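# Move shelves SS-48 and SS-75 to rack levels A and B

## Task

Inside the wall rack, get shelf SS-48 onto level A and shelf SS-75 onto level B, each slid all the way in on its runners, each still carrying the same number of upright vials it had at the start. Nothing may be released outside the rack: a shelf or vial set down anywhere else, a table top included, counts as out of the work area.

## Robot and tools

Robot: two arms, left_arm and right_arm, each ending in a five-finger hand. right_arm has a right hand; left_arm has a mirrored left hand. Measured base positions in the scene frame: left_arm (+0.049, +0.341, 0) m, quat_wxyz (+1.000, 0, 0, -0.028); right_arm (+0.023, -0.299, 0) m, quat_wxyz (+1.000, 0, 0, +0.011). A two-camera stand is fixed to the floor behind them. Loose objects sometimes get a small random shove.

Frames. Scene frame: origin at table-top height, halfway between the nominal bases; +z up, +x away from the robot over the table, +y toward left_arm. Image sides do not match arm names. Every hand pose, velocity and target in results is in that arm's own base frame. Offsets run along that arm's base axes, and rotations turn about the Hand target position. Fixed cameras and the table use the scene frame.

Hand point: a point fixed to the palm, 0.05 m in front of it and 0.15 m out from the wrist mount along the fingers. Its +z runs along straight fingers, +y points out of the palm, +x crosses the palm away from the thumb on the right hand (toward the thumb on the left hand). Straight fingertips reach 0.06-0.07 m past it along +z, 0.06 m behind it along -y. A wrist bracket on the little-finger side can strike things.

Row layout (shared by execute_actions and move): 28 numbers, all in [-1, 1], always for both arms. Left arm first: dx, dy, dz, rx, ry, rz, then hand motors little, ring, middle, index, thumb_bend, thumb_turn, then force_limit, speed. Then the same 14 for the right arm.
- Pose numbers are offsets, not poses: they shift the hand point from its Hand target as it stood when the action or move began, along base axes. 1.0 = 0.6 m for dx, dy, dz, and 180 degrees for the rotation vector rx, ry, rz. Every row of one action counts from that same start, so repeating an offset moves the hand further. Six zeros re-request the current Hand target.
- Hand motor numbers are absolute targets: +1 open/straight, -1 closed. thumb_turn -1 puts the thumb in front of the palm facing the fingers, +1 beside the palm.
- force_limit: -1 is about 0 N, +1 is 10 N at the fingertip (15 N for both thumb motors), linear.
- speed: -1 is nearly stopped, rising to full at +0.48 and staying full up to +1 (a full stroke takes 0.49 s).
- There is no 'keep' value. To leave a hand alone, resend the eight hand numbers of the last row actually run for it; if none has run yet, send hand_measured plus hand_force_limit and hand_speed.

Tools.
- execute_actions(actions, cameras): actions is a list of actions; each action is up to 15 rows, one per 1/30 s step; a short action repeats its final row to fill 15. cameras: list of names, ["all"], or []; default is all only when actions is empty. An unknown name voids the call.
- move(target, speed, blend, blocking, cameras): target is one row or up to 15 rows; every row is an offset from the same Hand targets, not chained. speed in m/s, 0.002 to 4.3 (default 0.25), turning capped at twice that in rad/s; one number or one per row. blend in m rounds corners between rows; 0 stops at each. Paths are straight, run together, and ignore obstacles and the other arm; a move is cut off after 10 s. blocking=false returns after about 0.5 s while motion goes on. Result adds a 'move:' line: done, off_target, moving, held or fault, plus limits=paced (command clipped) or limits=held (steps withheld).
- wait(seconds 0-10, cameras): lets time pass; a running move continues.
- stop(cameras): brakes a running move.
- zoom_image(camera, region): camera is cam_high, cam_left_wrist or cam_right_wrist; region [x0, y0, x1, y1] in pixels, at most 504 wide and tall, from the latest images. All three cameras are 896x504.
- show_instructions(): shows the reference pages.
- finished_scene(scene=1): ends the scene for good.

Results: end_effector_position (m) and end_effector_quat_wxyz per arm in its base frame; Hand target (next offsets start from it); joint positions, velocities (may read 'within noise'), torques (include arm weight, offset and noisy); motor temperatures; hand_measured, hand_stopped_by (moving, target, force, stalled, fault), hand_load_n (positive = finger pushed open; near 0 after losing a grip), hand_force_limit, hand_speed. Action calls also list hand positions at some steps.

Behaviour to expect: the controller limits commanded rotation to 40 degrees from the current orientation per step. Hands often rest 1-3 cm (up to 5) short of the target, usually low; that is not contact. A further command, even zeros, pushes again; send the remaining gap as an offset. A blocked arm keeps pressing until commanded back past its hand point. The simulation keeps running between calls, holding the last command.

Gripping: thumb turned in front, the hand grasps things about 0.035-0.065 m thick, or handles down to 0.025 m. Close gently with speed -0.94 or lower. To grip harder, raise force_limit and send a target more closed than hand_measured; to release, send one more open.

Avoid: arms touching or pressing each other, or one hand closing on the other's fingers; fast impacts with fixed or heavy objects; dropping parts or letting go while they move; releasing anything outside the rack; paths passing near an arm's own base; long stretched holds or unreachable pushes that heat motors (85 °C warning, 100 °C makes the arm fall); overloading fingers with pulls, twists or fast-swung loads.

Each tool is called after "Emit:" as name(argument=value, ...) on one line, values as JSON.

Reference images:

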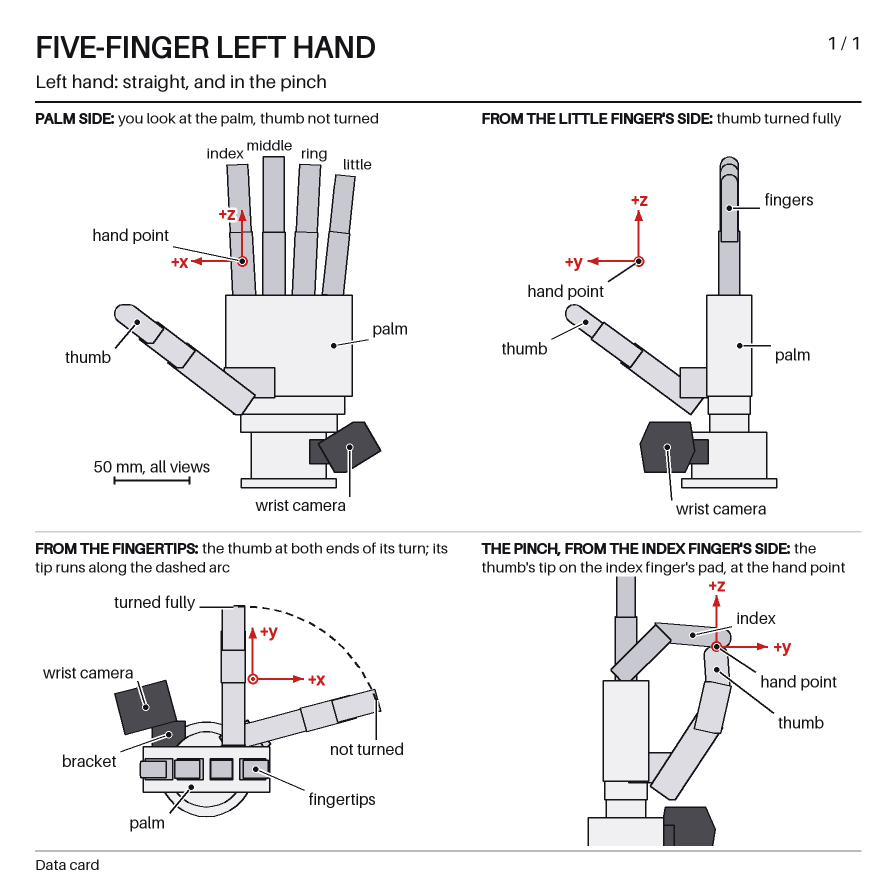

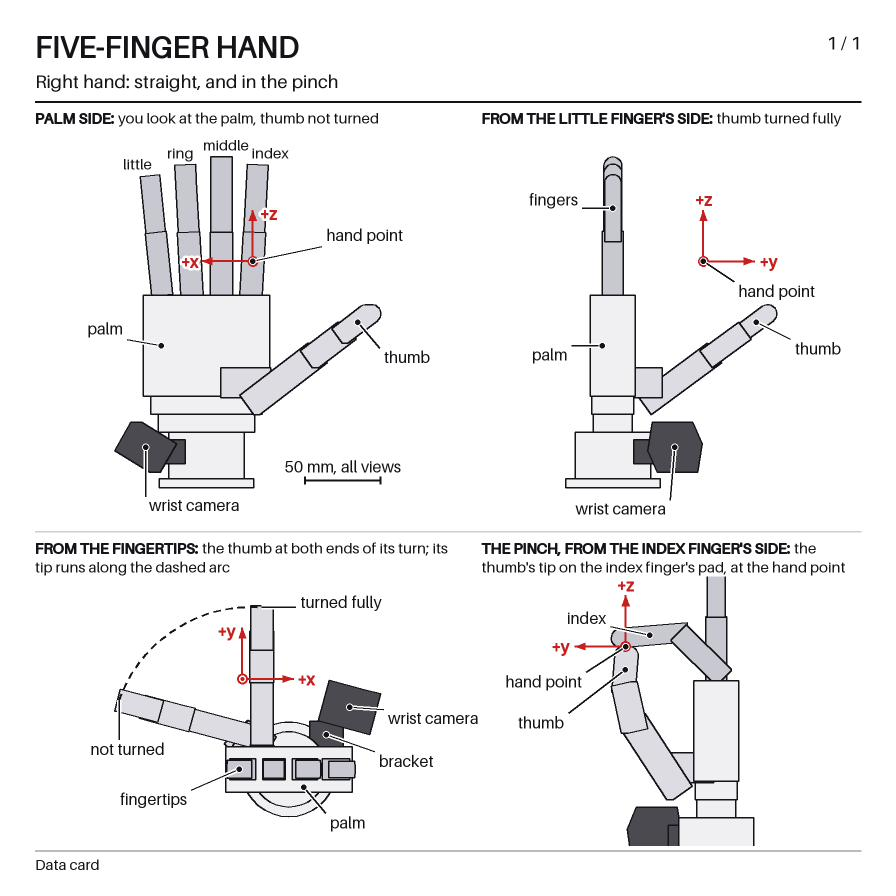

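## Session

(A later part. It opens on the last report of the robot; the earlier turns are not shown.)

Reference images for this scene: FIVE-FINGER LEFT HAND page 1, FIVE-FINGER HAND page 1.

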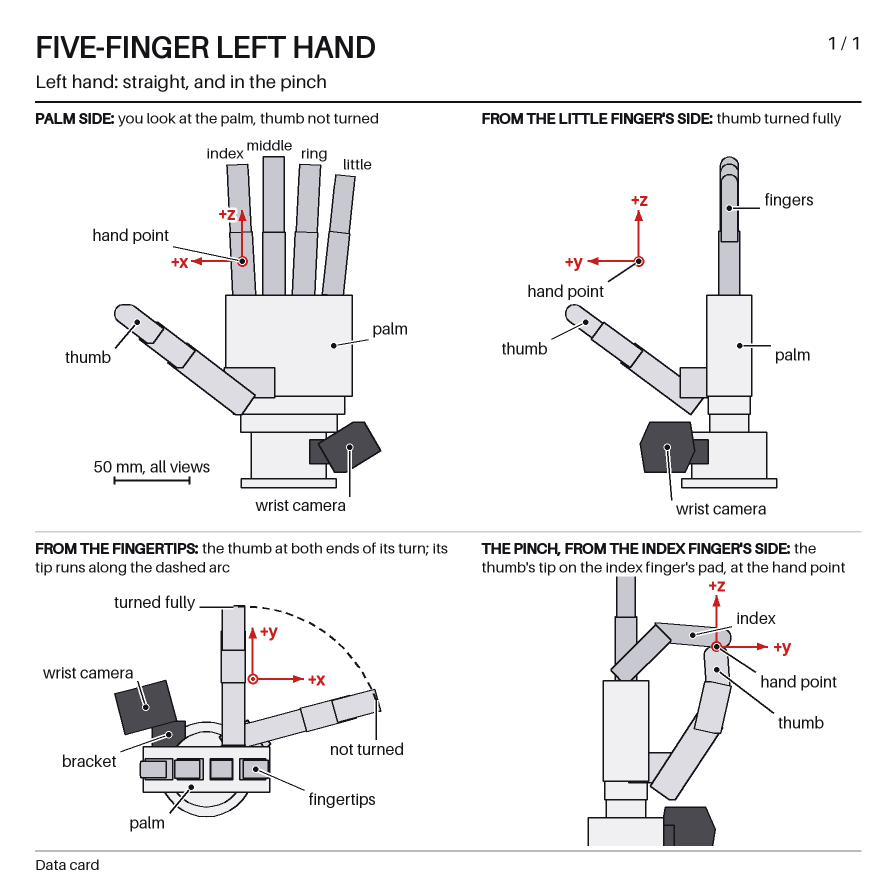

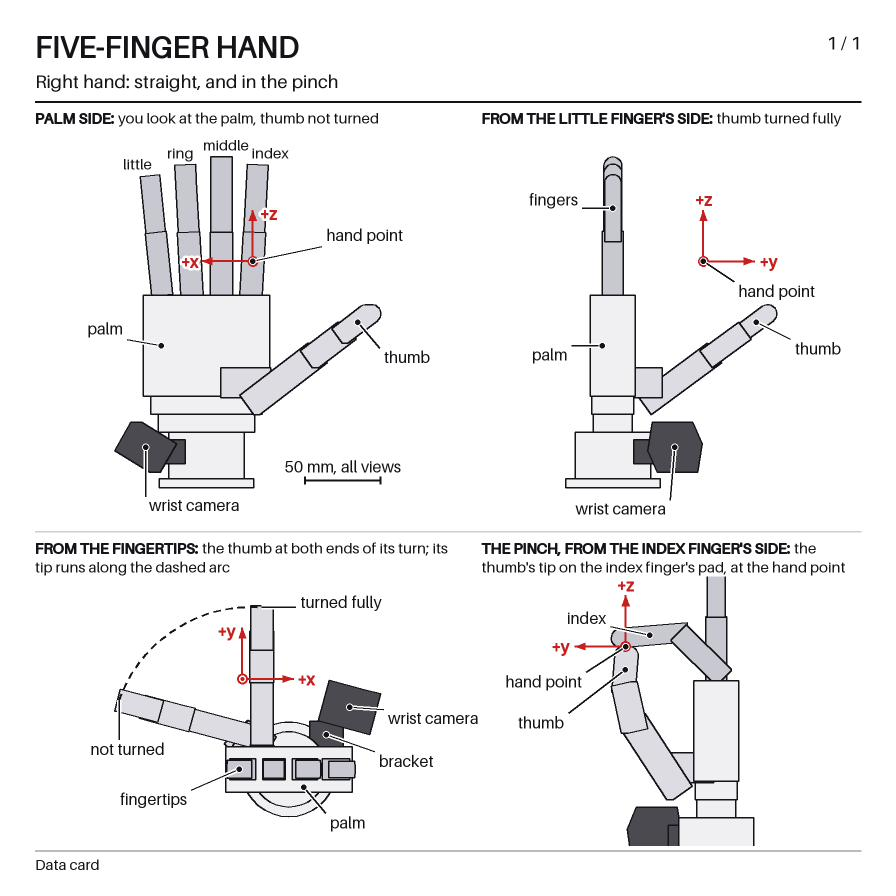

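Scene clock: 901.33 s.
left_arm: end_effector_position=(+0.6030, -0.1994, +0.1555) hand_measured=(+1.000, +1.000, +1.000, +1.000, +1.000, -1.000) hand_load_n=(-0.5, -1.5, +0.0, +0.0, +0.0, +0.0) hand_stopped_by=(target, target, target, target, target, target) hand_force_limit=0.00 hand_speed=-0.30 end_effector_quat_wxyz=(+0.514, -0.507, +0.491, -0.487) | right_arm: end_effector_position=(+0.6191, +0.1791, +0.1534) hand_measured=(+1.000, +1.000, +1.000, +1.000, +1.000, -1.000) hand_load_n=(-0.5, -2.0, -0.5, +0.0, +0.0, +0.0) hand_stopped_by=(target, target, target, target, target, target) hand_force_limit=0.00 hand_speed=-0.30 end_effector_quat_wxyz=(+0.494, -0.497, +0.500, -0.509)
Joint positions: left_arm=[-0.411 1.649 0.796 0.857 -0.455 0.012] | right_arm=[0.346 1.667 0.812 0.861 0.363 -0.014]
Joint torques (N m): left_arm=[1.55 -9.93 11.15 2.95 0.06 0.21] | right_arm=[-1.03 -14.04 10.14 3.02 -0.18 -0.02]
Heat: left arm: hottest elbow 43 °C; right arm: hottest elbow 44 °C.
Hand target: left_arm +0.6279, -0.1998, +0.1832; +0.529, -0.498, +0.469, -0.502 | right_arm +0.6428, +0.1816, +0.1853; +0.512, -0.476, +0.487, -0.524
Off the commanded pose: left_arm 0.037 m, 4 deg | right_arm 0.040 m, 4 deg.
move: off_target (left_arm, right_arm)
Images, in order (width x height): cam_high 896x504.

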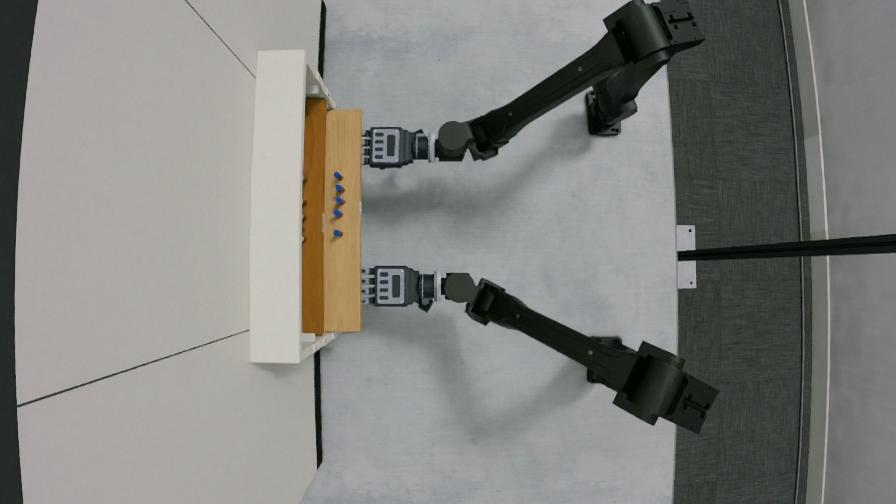

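Emit:
move(target=[0.012,0.0,-0.009,0,0.002,0, 1,1,1,1,1,-1, 0,-0.3, 0.012,0.0,-0.006,0,0.002,0, 1,1,1,1,1,-1,0,-0.3], cameras=["cam_high"], speed=0.03)

Emit:
zoom_image(camera="cam_high", region=[300, 150, 400, 250])

Scene clock: 906.27 s.
left_arm: end_effector_position=(+0.6105, -0.1992, +0.1513) hand_measured=(+1.000, +1.000, +1.000, +1.000, +1.000, -1.000) hand_load_n=(-1.0, -0.5, -0.5, -0.5, +0.0, +0.0) hand_stopped_by=(target, target, target, target, target, target) hand_force_limit=0.00 hand_speed=-0.30 end_effector_quat_wxyz=(+0.514, -0.508, +0.492, -0.486) | right_arm: end_effector_position=(+0.6264, +0.1790, +0.1502) hand_measured=(+1.000, +1.000, +1.000, +1.000, +1.000, -1.000) hand_load_n=(+0.0, -2.0, -0.5, +0.0, +0.0, +0.0) hand_stopped_by=(target, target, target, target, target, target) hand_force_limit=0.00 hand_speed=-0.30 end_effector_quat_wxyz=(+0.493, -0.498, +0.500, -0.508)
Joint positions: left_arm=[-0.404 1.671 0.814 0.857 -0.448 0.012] | right_arm=[0.341 1.687 0.83 0.861 0.358 -0.014]
Joint torques (N m): left_arm=[1.96 -9.99 11.14 2.92 0.07 0.14] | right_arm=[-1.03 -14.56 10.21 2.7 -0.18 -0.01]
Heat: left arm: hottest elbow 43 °C; right arm: hottest elbow 43 °C.
Hand target: left_arm +0.6351, -0.1999, +0.1779; +0.527, -0.500, +0.470, -0.501 | right_arm +0.6500, +0.1814, +0.1817; +0.511, -0.477, +0.488, -0.522
Off the commanded pose: left_arm 0.036 m, 3 deg | right_arm 0.039 m, 4 deg.
move: off_target (left_arm, right_arm)
Images, in order (width x height): cam_high 896x504.

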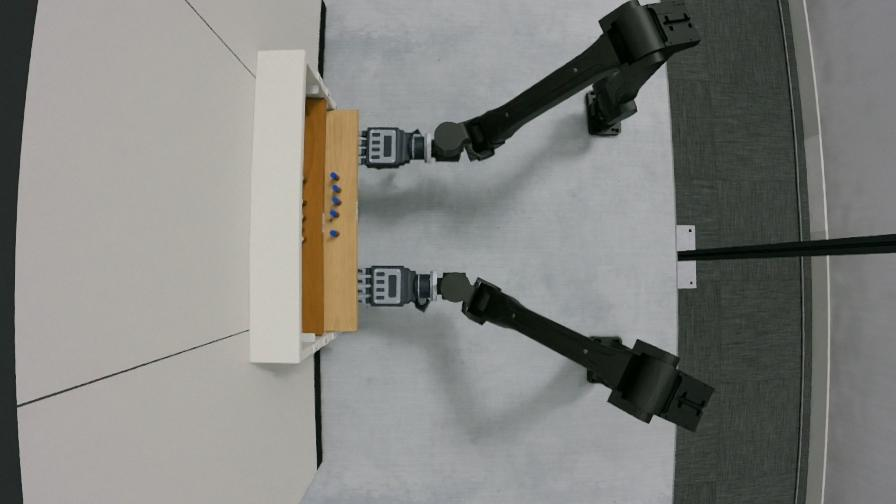

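Scaled by 5.040 from the camera's 896x504 image, which has a finer 1280x720 frame.

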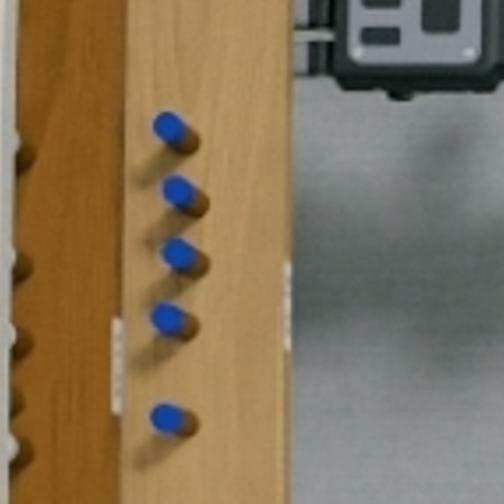

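Emit:
move(target=[0.03,0.0015,-0.007,0,0.001,0, 1,1,1,1,1,-1, 0,-0.3, 0.03,0.0,-0.005,0,0.001,0, 1,1,1,1,1,-1,0,-0.3], cameras=["cam_high"], speed=0.03)

Emit:
zoom_image(camera="cam_high", region=[300, 150, 400, 250])

Scene clock: 913.93 s.
left_arm: end_effector_position=(+0.6292, -0.1983, +0.1496) hand_measured=(+1.000, +1.000, +1.000, +1.000, +1.000, -1.000) hand_load_n=(-0.5, -1.0, +0.0, +0.0, +0.0, +0.5) hand_stopped_by=(target, target, target, target, target, target) hand_force_limit=0.00 hand_speed=-0.30 end_effector_quat_wxyz=(+0.515, -0.508, +0.489, -0.487) | right_arm: end_effector_position=(+0.6448, +0.1790, +0.1490) hand_measured=(+1.000, +1.000, +1.000, +1.000, +1.000, -1.000) hand_load_n=(-0.5, -1.5, -0.5, +0.0, +0.0, +0.0) hand_stopped_by=(target, target, target, target, target, target) hand_force_limit=0.00 hand_speed=-0.30 end_effector_quat_wxyz=(+0.494, -0.497, +0.500, -0.509)
Joint positions: left_arm=[-0.387 1.712 0.861 0.857 -0.433 0.012] | right_arm=[0.328 1.727 0.88 0.854 0.346 -0.014]
Joint torques (N m): left_arm=[1.85 -11.28 11.18 2.41 0.1 0.16] | right_arm=[-1.03 -15.21 10.33 2.47 -0.21 0.02]
Heat: left arm: hottest elbow 44 °C; right arm: hottest elbow 44 °C.
Hand target: left_arm +0.6531, -0.1989, +0.1736; +0.527, -0.500, +0.471, -0.500 | right_arm +0.6680, +0.1814, +0.1786; +0.510, -0.478, +0.489, -0.521
Off the commanded pose: left_arm 0.034 m, 3 deg | right_arm 0.038 m, 3 deg.
move: off_target (left_arm, right_arm)
Images, in order (width x height): cam_high 896x504.

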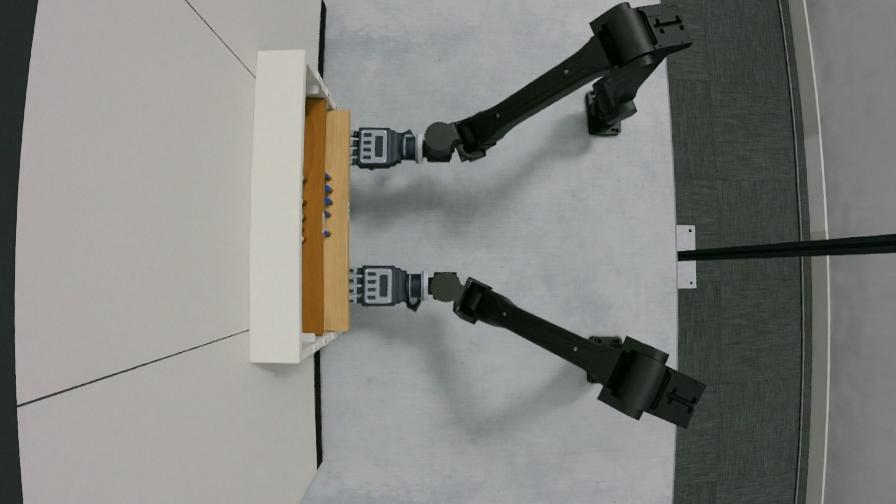

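Scaled by 5.040 from the camera's 896x504 image, which has a finer 1280x720 frame.

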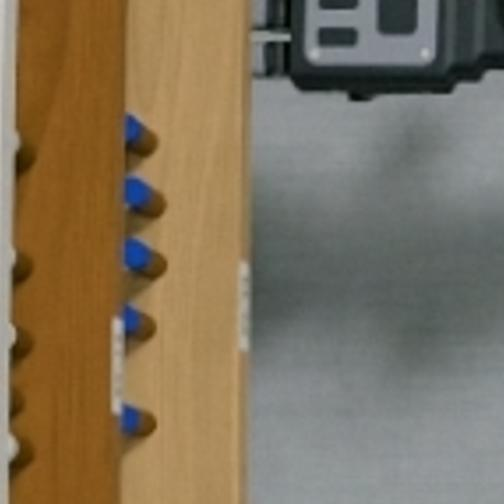

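Emit:
move(target=[0.03,0.0015,-0.004,0,0.001,0, 1,1,1,1,1,-1, 0,-0.3, 0.03,0.0,-0.003,0,0.001,0, 1,1,1,1,1,-1,0,-0.3], cameras=["cam_high"], speed=0.02)

Emit:
zoom_image(camera="cam_high", region=[300, 150, 400, 250])

Scene clock: 918.93 s.
left_arm: end_effector_position=(+0.6475, -0.1972, +0.1489) hand_measured=(+1.000, +1.000, +1.000, +1.000, +1.000, -1.000) hand_load_n=(-0.5, -2.0, -0.5, +0.0, +0.0, +0.0) hand_stopped_by=(target, target, target, target, target, target) hand_force_limit=0.00 hand_speed=-0.30 end_effector_quat_wxyz=(+0.516, -0.507, +0.488, -0.488) | right_arm: end_effector_position=(+0.6631, +0.1789, +0.1488) hand_measured=(+1.000, +1.000, +1.000, +1.000, +1.000, -1.000) hand_load_n=(-0.5, -1.0, +0.0, +0.0, +0.0, +0.0) hand_stopped_by=(target, target, target, target, target, target) hand_force_limit=0.00 hand_speed=-0.30 end_effector_quat_wxyz=(+0.494, -0.496, +0.500, -0.510)
Joint positions: left_arm=[-0.371 1.748 0.909 0.849 -0.419 0.012] | right_arm=[0.316 1.761 0.931 0.837 0.336 -0.014]
Joint torques (N m): left_arm=[1.9 -11.58 11.33 2.14 0.12 0.13] | right_arm=[-1.08 -16.21 10.43 2.37 -0.22 0.07]
Heat: left arm: hottest elbow 44 °C; right arm: hottest elbow 44 °C.
Hand target: left_arm +0.6711, -0.1980, +0.1712; +0.526, -0.501, +0.472, -0.499 | right_arm +0.6860, +0.1815, +0.1771; +0.509, -0.479, +0.490, -0.521
Off the commanded pose: left_arm 0.033 m, 3 deg | right_arm 0.036 m, 3 deg.
move: off_target (left_arm, right_arm)
Images, in order (width x height): cam_high 896x504.

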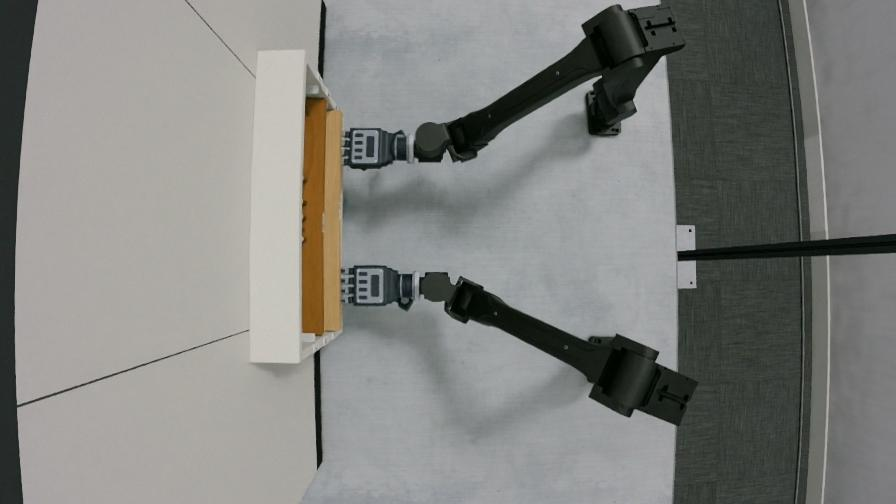

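Scaled by 5.040 from the camera's 896x504 image, which has a finer 1280x720 frame.

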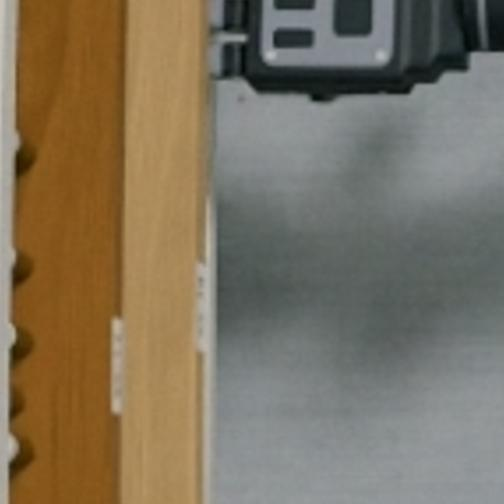

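Emit:
zoom_image(camera="cam_high", region=[310, 90, 370, 150])

Emit:
zoom_image(camera="cam_high", region=[310, 290, 370, 350])

Scaled by 8.400 from the camera's 896x504 image, which has a finer 1280x720 frame.

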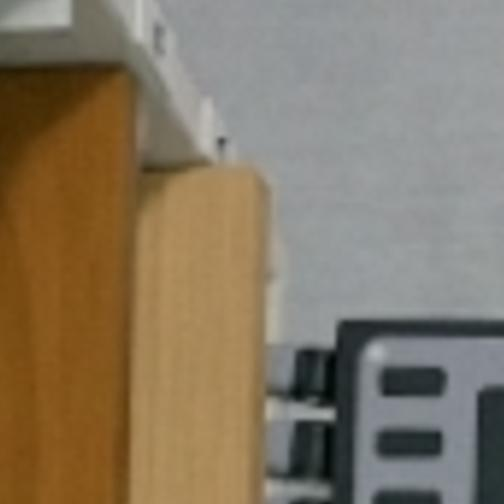

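Scaled by 8.400 from the camera's 896x504 image, which has a finer 1280x720 frame.

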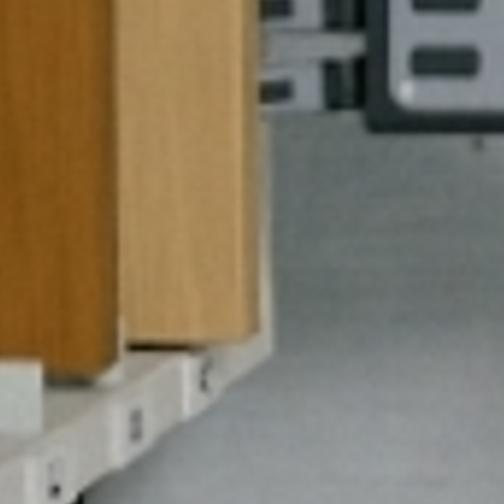

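Emit:
move(target=[0.026,0.0015,-0.002,0,0.001,0, 1,1,1,1,1,-1, 0,-0.3, 0.022,0.0,-0.002,0,0.001,0, 1,1,1,1,1,-1,0,-0.3], cameras=["all"], speed=0.02)

Emit:
zoom_image(camera="cam_high", region=[310, 90, 370, 150])

Emit:
zoom_image(camera="cam_high", region=[310, 290, 370, 350])

Scene clock: 934.57 s.
left_arm: end_effector_position=(+0.6629, -0.1966, +0.1478) hand_measured=(+1.000, +1.000, +1.000, +1.000, +1.000, -1.000) hand_load_n=(-1.0, -1.5, +0.0, +0.0, +0.0, +0.0) hand_stopped_by=(target, target, target, target, target, target) hand_force_limit=0.00 hand_speed=-0.30 end_effector_quat_wxyz=(+0.516, -0.508, +0.489, -0.487) | right_arm: end_effector_position=(+0.6766, +0.1784, +0.1479) hand_measured=(+1.000, +1.000, +1.000, +1.000, +1.000, -1.000) hand_load_n=(-0.5, -1.5, +0.0, +0.0, +0.0, +0.0) hand_stopped_by=(target, target, target, target, target, target) hand_force_limit=0.00 hand_speed=-0.30 end_effector_quat_wxyz=(+0.492, -0.497, +0.501, -0.510)
Joint positions: left_arm=[-0.359 1.777 0.952 0.831 -0.407 0.012] | right_arm=[0.308 1.787 0.97 0.821 0.329 -0.014]
Joint torques (N m): left_arm=[1.79 -11.4 11.6 2.17 0.15 0.11] | right_arm=[-0.91 -15.85 10.51 2.45 -0.27 0.02]
Heat: left arm: hottest elbow 45 °C; right arm: hottest elbow 45 °C.
Hand target: left_arm +0.6867, -0.1972, +0.1701; +0.525, -0.502, +0.473, -0.499 | right_arm +0.6992, +0.1815, +0.1759; +0.508, -0.480, +0.491, -0.520
Off the commanded pose: left_arm 0.033 m, 3 deg | right_arm 0.036 m, 3 deg.
move: off_target (left_arm, right_arm)

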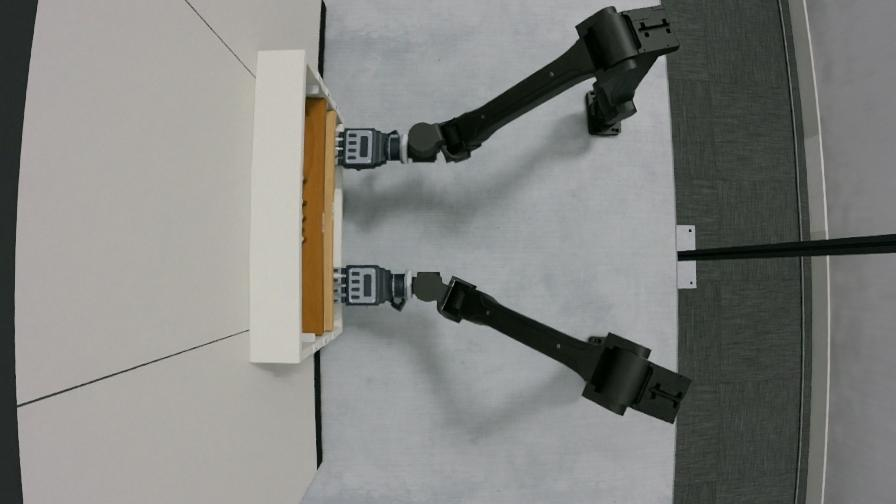

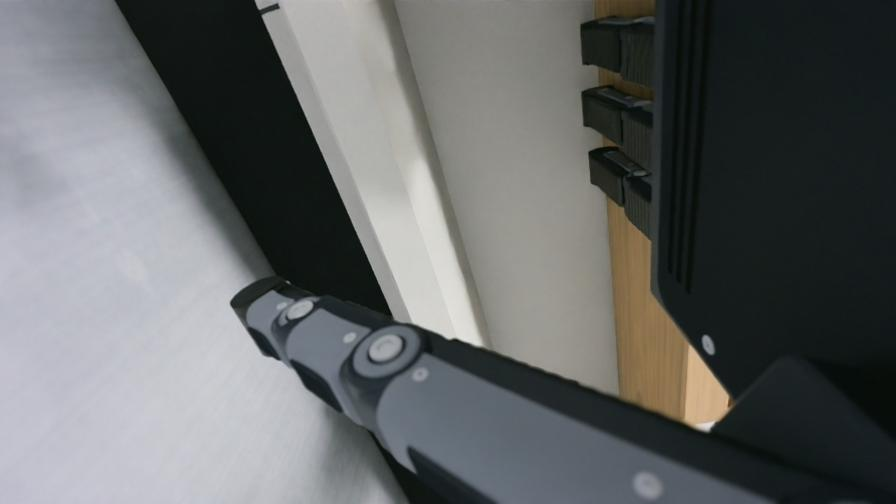

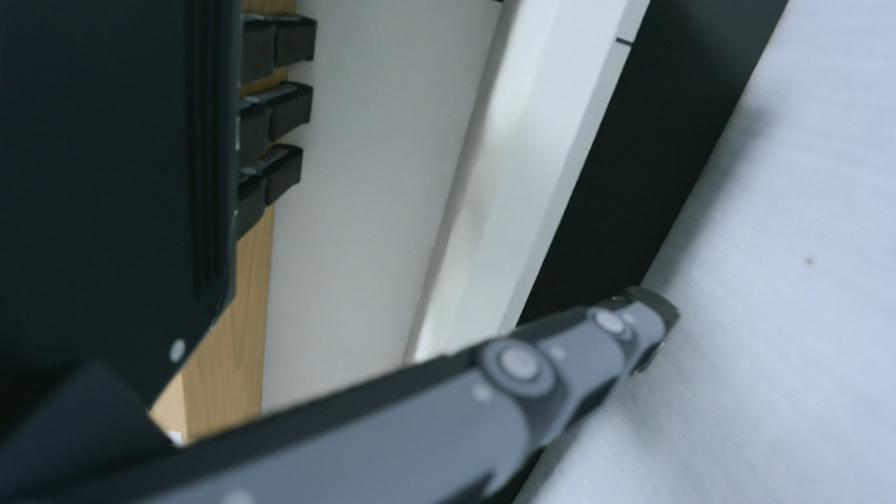

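Scaled by 8.400 from the camera's 896x504 image, which has a finer 1280x720 frame.

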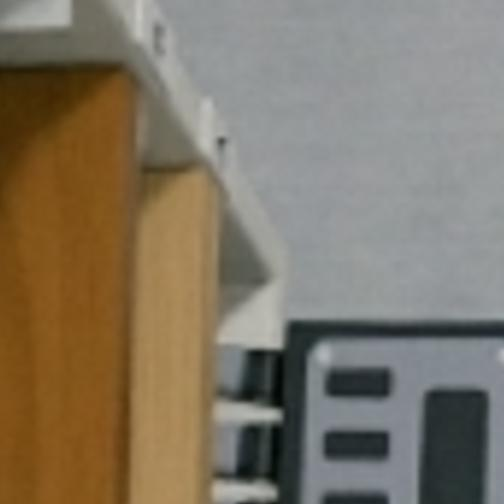

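Scaled by 8.400 from the camera's 896x504 image, which has a finer 1280x720 frame.

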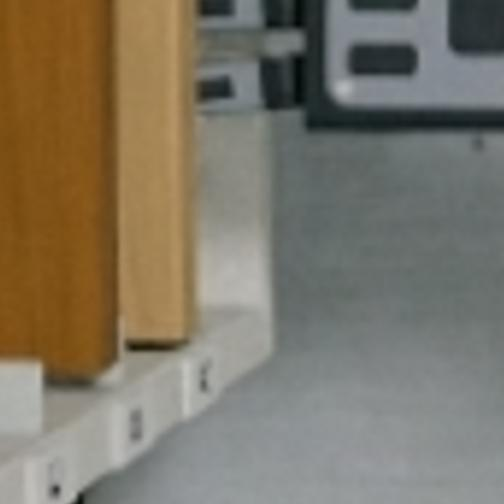

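Emit:
move(target=[-0.01,0.0,-0.08,0,0.01,0, 1,1,1,1,1,-1, 0,-0.3, -0.018,0.0,-0.1,0,0.012,0, 1,1,1,1,1,-1,0,-0.3], cameras=["all"], speed=0.03)

Emit:
zoom_image(camera="cam_high", region=[310, 90, 370, 150])

Emit:
zoom_image(camera="cam_high", region=[310, 290, 370, 350])

Scene clock: 943.90 s.
left_arm: end_effector_position=(+0.6660, -0.1975, +0.1183) hand_measured=(+1.000, +1.000, +1.000, +1.000, +1.000, -1.000) hand_load_n=(-0.5, +0.0, +0.0, -0.5, +0.0, +0.0) hand_stopped_by=(target, target, target, target, target, target) hand_force_limit=0.00 hand_speed=-0.30 end_effector_quat_wxyz=(+0.514, -0.510, +0.493, -0.482) | right_arm: end_effector_position=(+0.6813, +0.1800, +0.1175) hand_measured=(+1.000, +1.000, +1.000, +1.000, +1.000, -1.000) hand_load_n=(+0.0, +0.0, +0.0, +0.0, +0.0, +0.0) hand_stopped_by=(target, target, target, target, target, target) hand_force_limit=0.00 hand_speed=-0.30 end_effector_quat_wxyz=(+0.494, -0.495, +0.500, -0.510)
Joint positions: left_arm=[-0.359 1.84 0.952 0.881 -0.407 0.012] | right_arm=[0.308 1.864 0.97 0.902 0.329 -0.014]
Joint torques (N m): left_arm=[1.08 -10.87 8.98 2.97 0.02 -0.02] | right_arm=[-0.38 -15.44 7.19 2.99 -0.05 0.15]
Heat: left arm: hottest elbow 44 °C; right arm: hottest elbow 45 °C.
Hand target: left_arm +0.6808, -0.1971, +0.1219; +0.518, -0.510, +0.481, -0.491 | right_arm +0.6884, +0.1815, +0.1157; +0.499, -0.490, +0.500, -0.511
Off the commanded pose: left_arm 0.015 m, 2 deg | right_arm 0.007 m, 1 deg.
move: off_target (left_arm)

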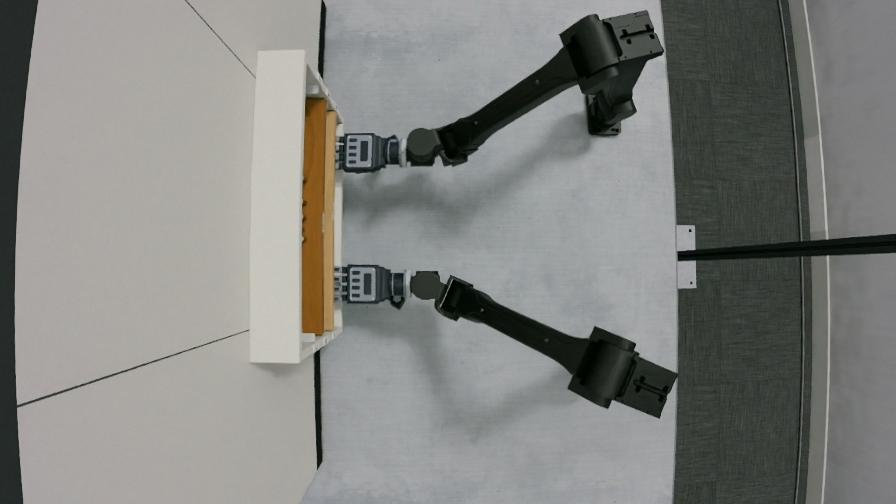

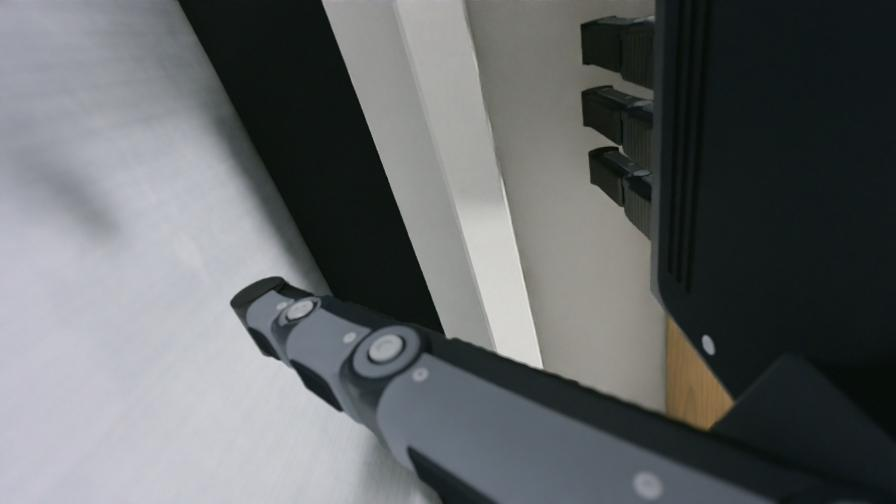

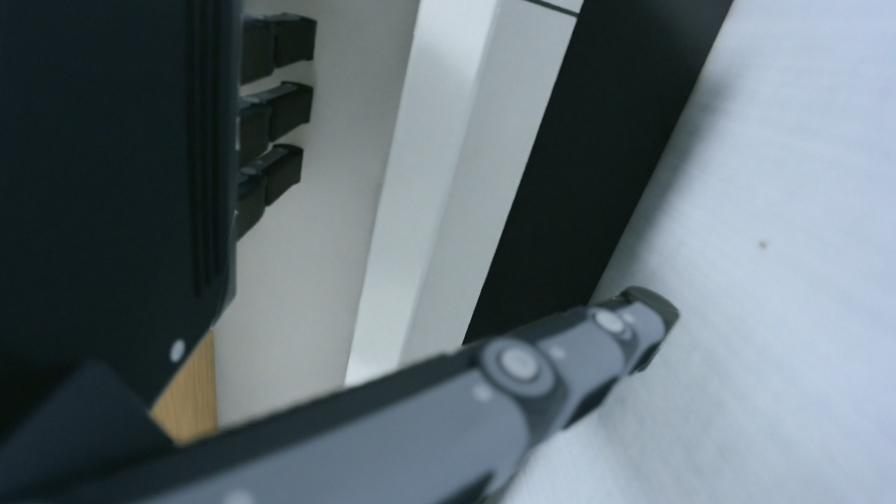

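Scaled by 8.400 from the camera's 896x504 image, which has a finer 1280x720 frame.

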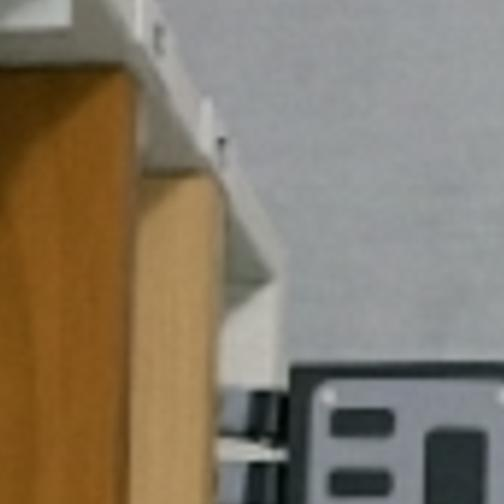

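Scaled by 8.400 from the camera's 896x504 image, which has a finer 1280x720 frame.

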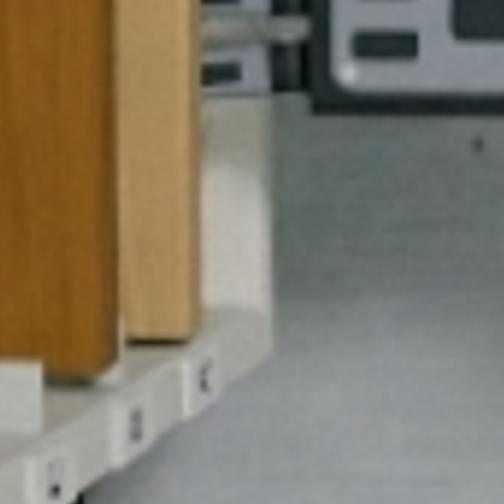

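Emit:
move(target=[-0.18,-0.01,-0.0,0,0.0,0, 1,1,1,1,1,-1, 0,-0.3, -0.18,0.0,0.0,0,0.0,0, 1,1,1,1,1,-1,0,-0.3], cameras=["all"], speed=0.1)

Emit:
zoom_image(camera="cam_high", region=[310, 90, 370, 150])

Emit:
zoom_image(camera="cam_high", region=[310, 290, 370, 350])

Scene clock: 950.40 s.
left_arm: end_effector_position=(+0.5779, -0.1974, +0.1140) hand_measured=(+1.000, +1.000, +1.000, +1.000, +1.000, -1.000) hand_load_n=(+0.0, -0.5, +0.0, +0.0, +0.0, +0.0) hand_stopped_by=(target, target, target, target, target, target) hand_force_limit=0.00 hand_speed=-0.30 end_effector_quat_wxyz=(+0.519, -0.513, +0.487, -0.479) | right_arm: end_effector_position=(+0.5837, +0.1778, +0.1124) hand_measured=(+1.000, +1.000, +1.000, +1.000, +1.000, -1.000) hand_load_n=(+0.0, +0.0, +0.0, +0.0, +0.0, +0.5) hand_stopped_by=(target, target, target, target, target, target) hand_force_limit=0.00 hand_speed=-0.30 end_effector_quat_wxyz=(+0.492, -0.494, +0.502, -0.512)
Joint positions: left_arm=[-0.44 1.709 0.711 0.996 -0.505 0.012] | right_arm=[0.376 1.712 0.695 1.027 0.404 -0.014]
Joint torques (N m): left_arm=[-0.38 -11.52 4.72 2.99 -0.13 -0.03] | right_arm=[0.26 -14.04 4.59 2.95 0.1 0.15]
Heat: left arm: hottest elbow 44 °C; right arm: hottest elbow 44 °C.
Hand target: left_arm +0.5727, -0.2031, +0.1219; +0.518, -0.510, +0.481, -0.491 | right_arm +0.5803, +0.1814, +0.1158; +0.499, -0.490, +0.500, -0.511
Off the commanded pose: left_arm 0.011 m, 2 deg | right_arm 0.006 m, 1 deg.
move: off_target (left_arm)

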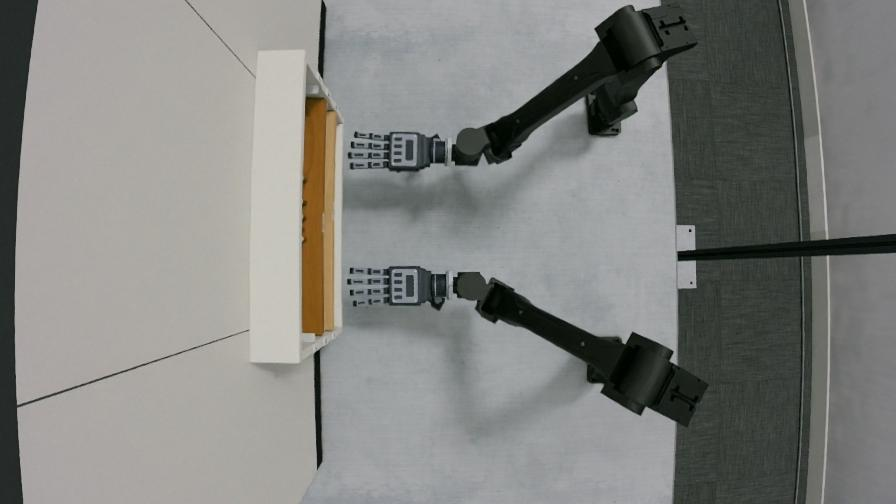

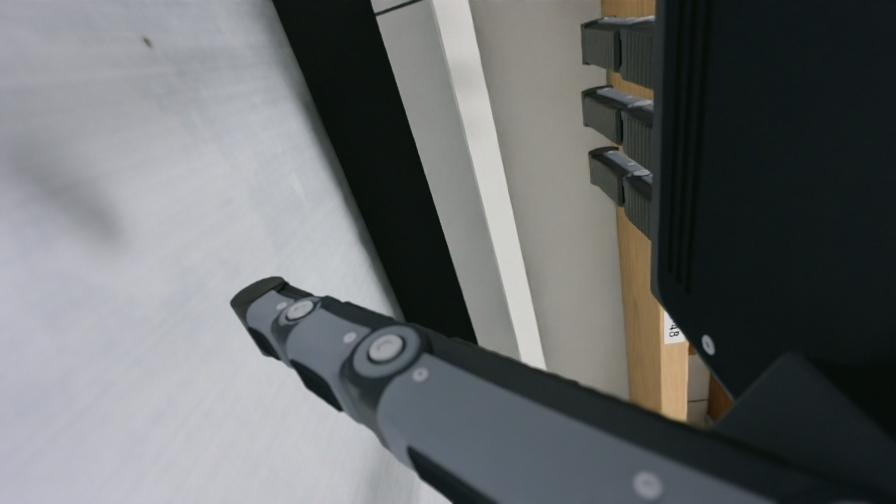

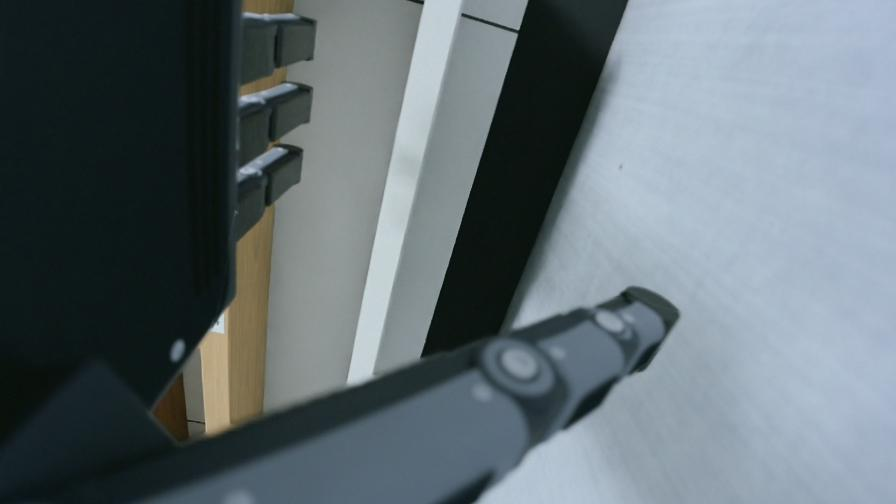

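Scaled by 8.400 from the camera's 896x504 image, which has a finer 1280x720 frame.

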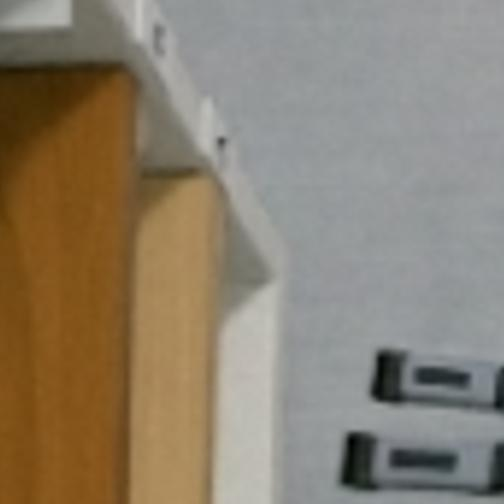

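Scaled by 8.400 from the camera's 896x504 image, which has a finer 1280x720 frame.

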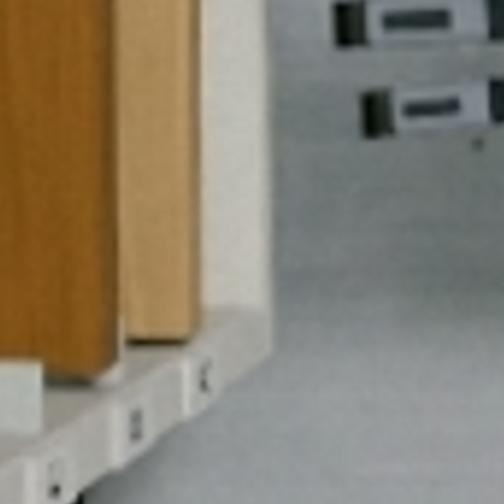

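Emit:
move(target=[0.0,-0.0,0.105,0,-0.01,0, 1,1,1,1,1,-1, 0,-0.3, -0.005,0.0,0.12,0,-0.01,0, 1,1,1,1,1,-1,0,-0.3], cameras=["cam_high"], speed=0.08)

Scene clock: 956.67 s.
left_arm: end_effector_position=(+0.5707, -0.1938, +0.1733) hand_measured=(+1.000, +1.000, +1.000, +1.000, +1.000, -1.000) hand_load_n=(+0.0, +0.0, +0.0, +0.0, +0.0, +0.0) hand_stopped_by=(target, target, target, target, target, target) hand_force_limit=0.00 hand_speed=-0.30 end_effector_quat_wxyz=(+0.524, -0.509, +0.472, -0.493) | right_arm: end_effector_position=(+0.5734, +0.1744, +0.1804) hand_measured=(+1.000, +1.000, +1.000, +1.000, +1.000, -1.000) hand_load_n=(+0.0, -0.5, +0.0, +0.0, +0.0, +0.0) hand_stopped_by=(target, target, target, target, target, target) hand_force_limit=0.00 hand_speed=-0.30 end_effector_quat_wxyz=(+0.504, -0.481, +0.497, -0.517)
Joint positions: left_arm=[-0.44 1.559 0.711 0.888 -0.506 0.012] | right_arm=[0.379 1.529 0.695 0.88 0.408 -0.014]
Joint torques (N m): left_arm=[-0.44 -10.34 8.03 1.58 -0.14 0.11] | right_arm=[0.56 -12.04 7.54 1.72 0.1 0.02]
Heat: left arm: hottest elbow 43 °C; right arm: hottest elbow 43 °C.
Hand target: left_arm +0.5727, -0.2031, +0.1849; +0.525, -0.502, +0.473, -0.498 | right_arm +0.5773, +0.1815, +0.1877; +0.507, -0.482, +0.492, -0.518
Off the commanded pose: left_arm 0.015 m, 1 deg | right_arm 0.011 m, 1 deg.
move: off_target (left_arm, right_arm)
Images, in order (width x height): cam_high 896x504.

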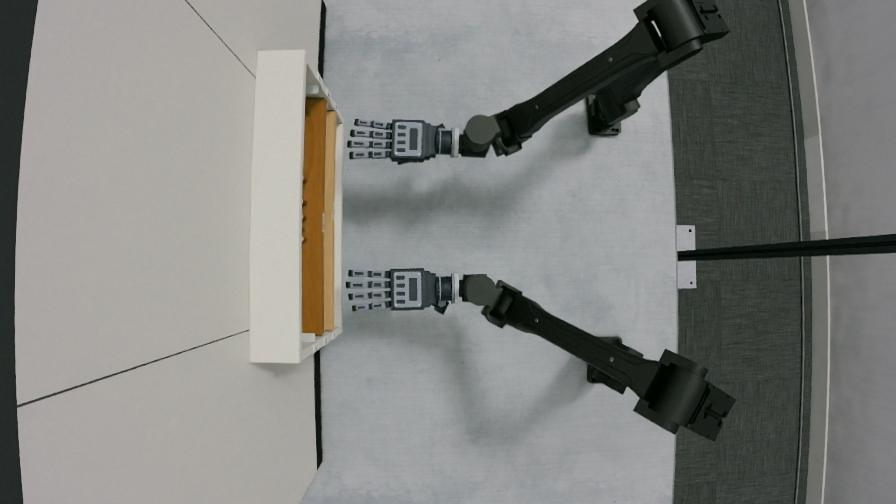

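Emit:
move(target=[0.015,-0.0,-0.025,0,0.01,0, 1,1,1,1,1,-1, 0,-0.3, 0.01,0.0,-0.035,0,0.012,0, 1,1,1,1,1,-1,0,-0.3], cameras=["all"], speed=0.05)

Scene clock: 963.47 s.
left_arm: end_effector_position=(+0.5695, -0.1943, +0.1677) hand_measured=(+1.000, +1.000, +1.000, +1.000, +1.000, -1.000) hand_load_n=(+0.0, +0.0, +0.0, +0.0, +0.0, +0.0) hand_stopped_by=(target, target, target, target, target, target) hand_force_limit=0.00 hand_speed=-0.30 end_effector_quat_wxyz=(+0.520, -0.510, +0.481, -0.487) | right_arm: end_effector_position=(+0.5738, +0.1746, +0.1617) hand_measured=(+1.000, +1.000, +1.000, +1.000, +1.000, -1.000) hand_load_n=(+0.0, +0.0, +0.0, +0.0, +0.0, +0.0) hand_stopped_by=(target, target, target, target, target, target) hand_force_limit=0.00 hand_speed=-0.30 end_effector_quat_wxyz=(+0.492, -0.494, +0.502, -0.512)
Joint positions: left_arm=[-0.44 1.559 0.711 0.867 -0.501 0.012] | right_arm=[0.379 1.556 0.695 0.869 0.407 -0.014]
Joint torques (N m): left_arm=[0.32 -7.36 9.55 1.77 0.07 -0.02] | right_arm=[-0.15 -11.22 8.12 1.81 -0.17 0.15]
Heat: left arm: hottest elbow 43 °C; right arm: hottest elbow 42 °C.
Hand target: left_arm +0.5817, -0.2031, +0.1700; +0.518, -0.510, +0.481, -0.491 | right_arm +0.5833, +0.1815, +0.1666; +0.497, -0.491, +0.502, -0.509
Off the commanded pose: left_arm 0.015 m, 0 deg | right_arm 0.013 m, 1 deg.
move: off_target (left_arm, right_arm)

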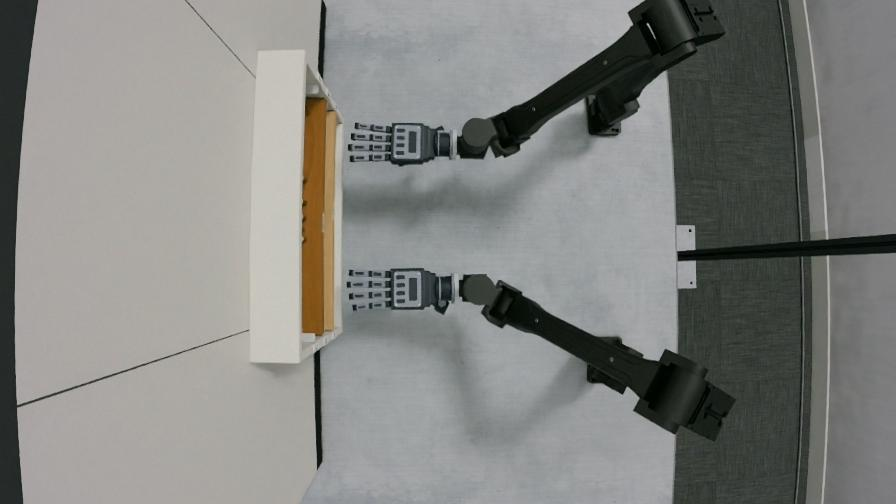

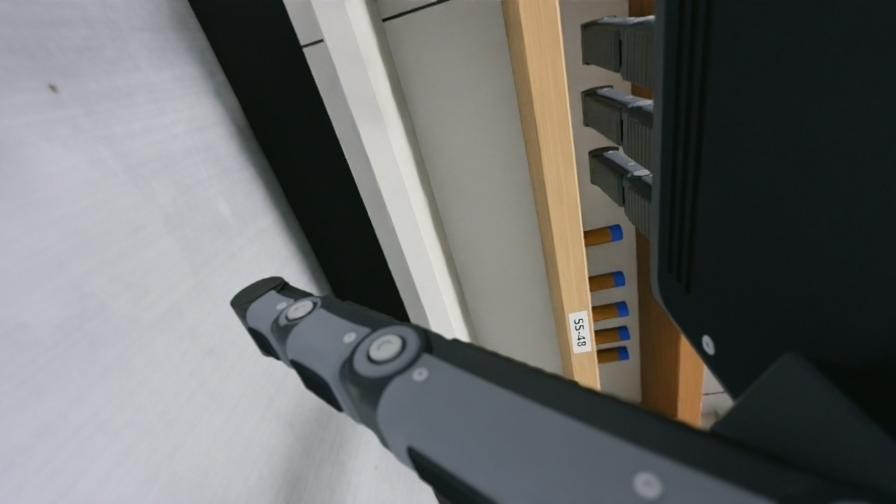

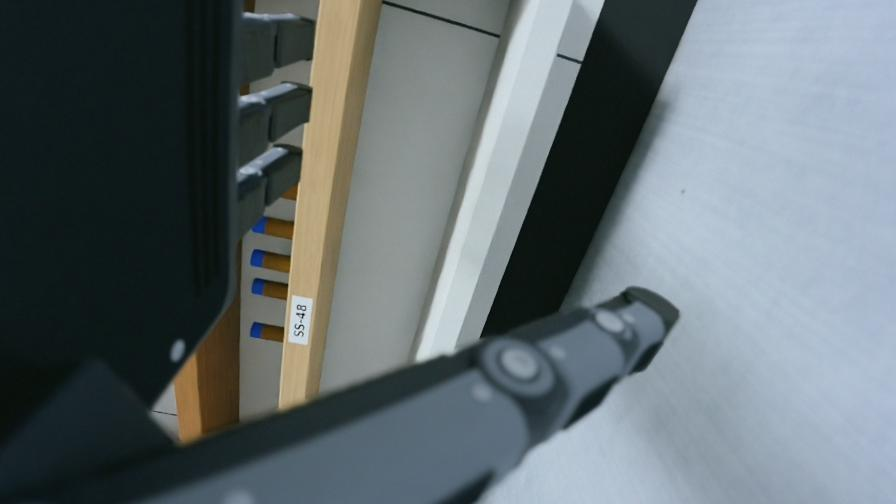

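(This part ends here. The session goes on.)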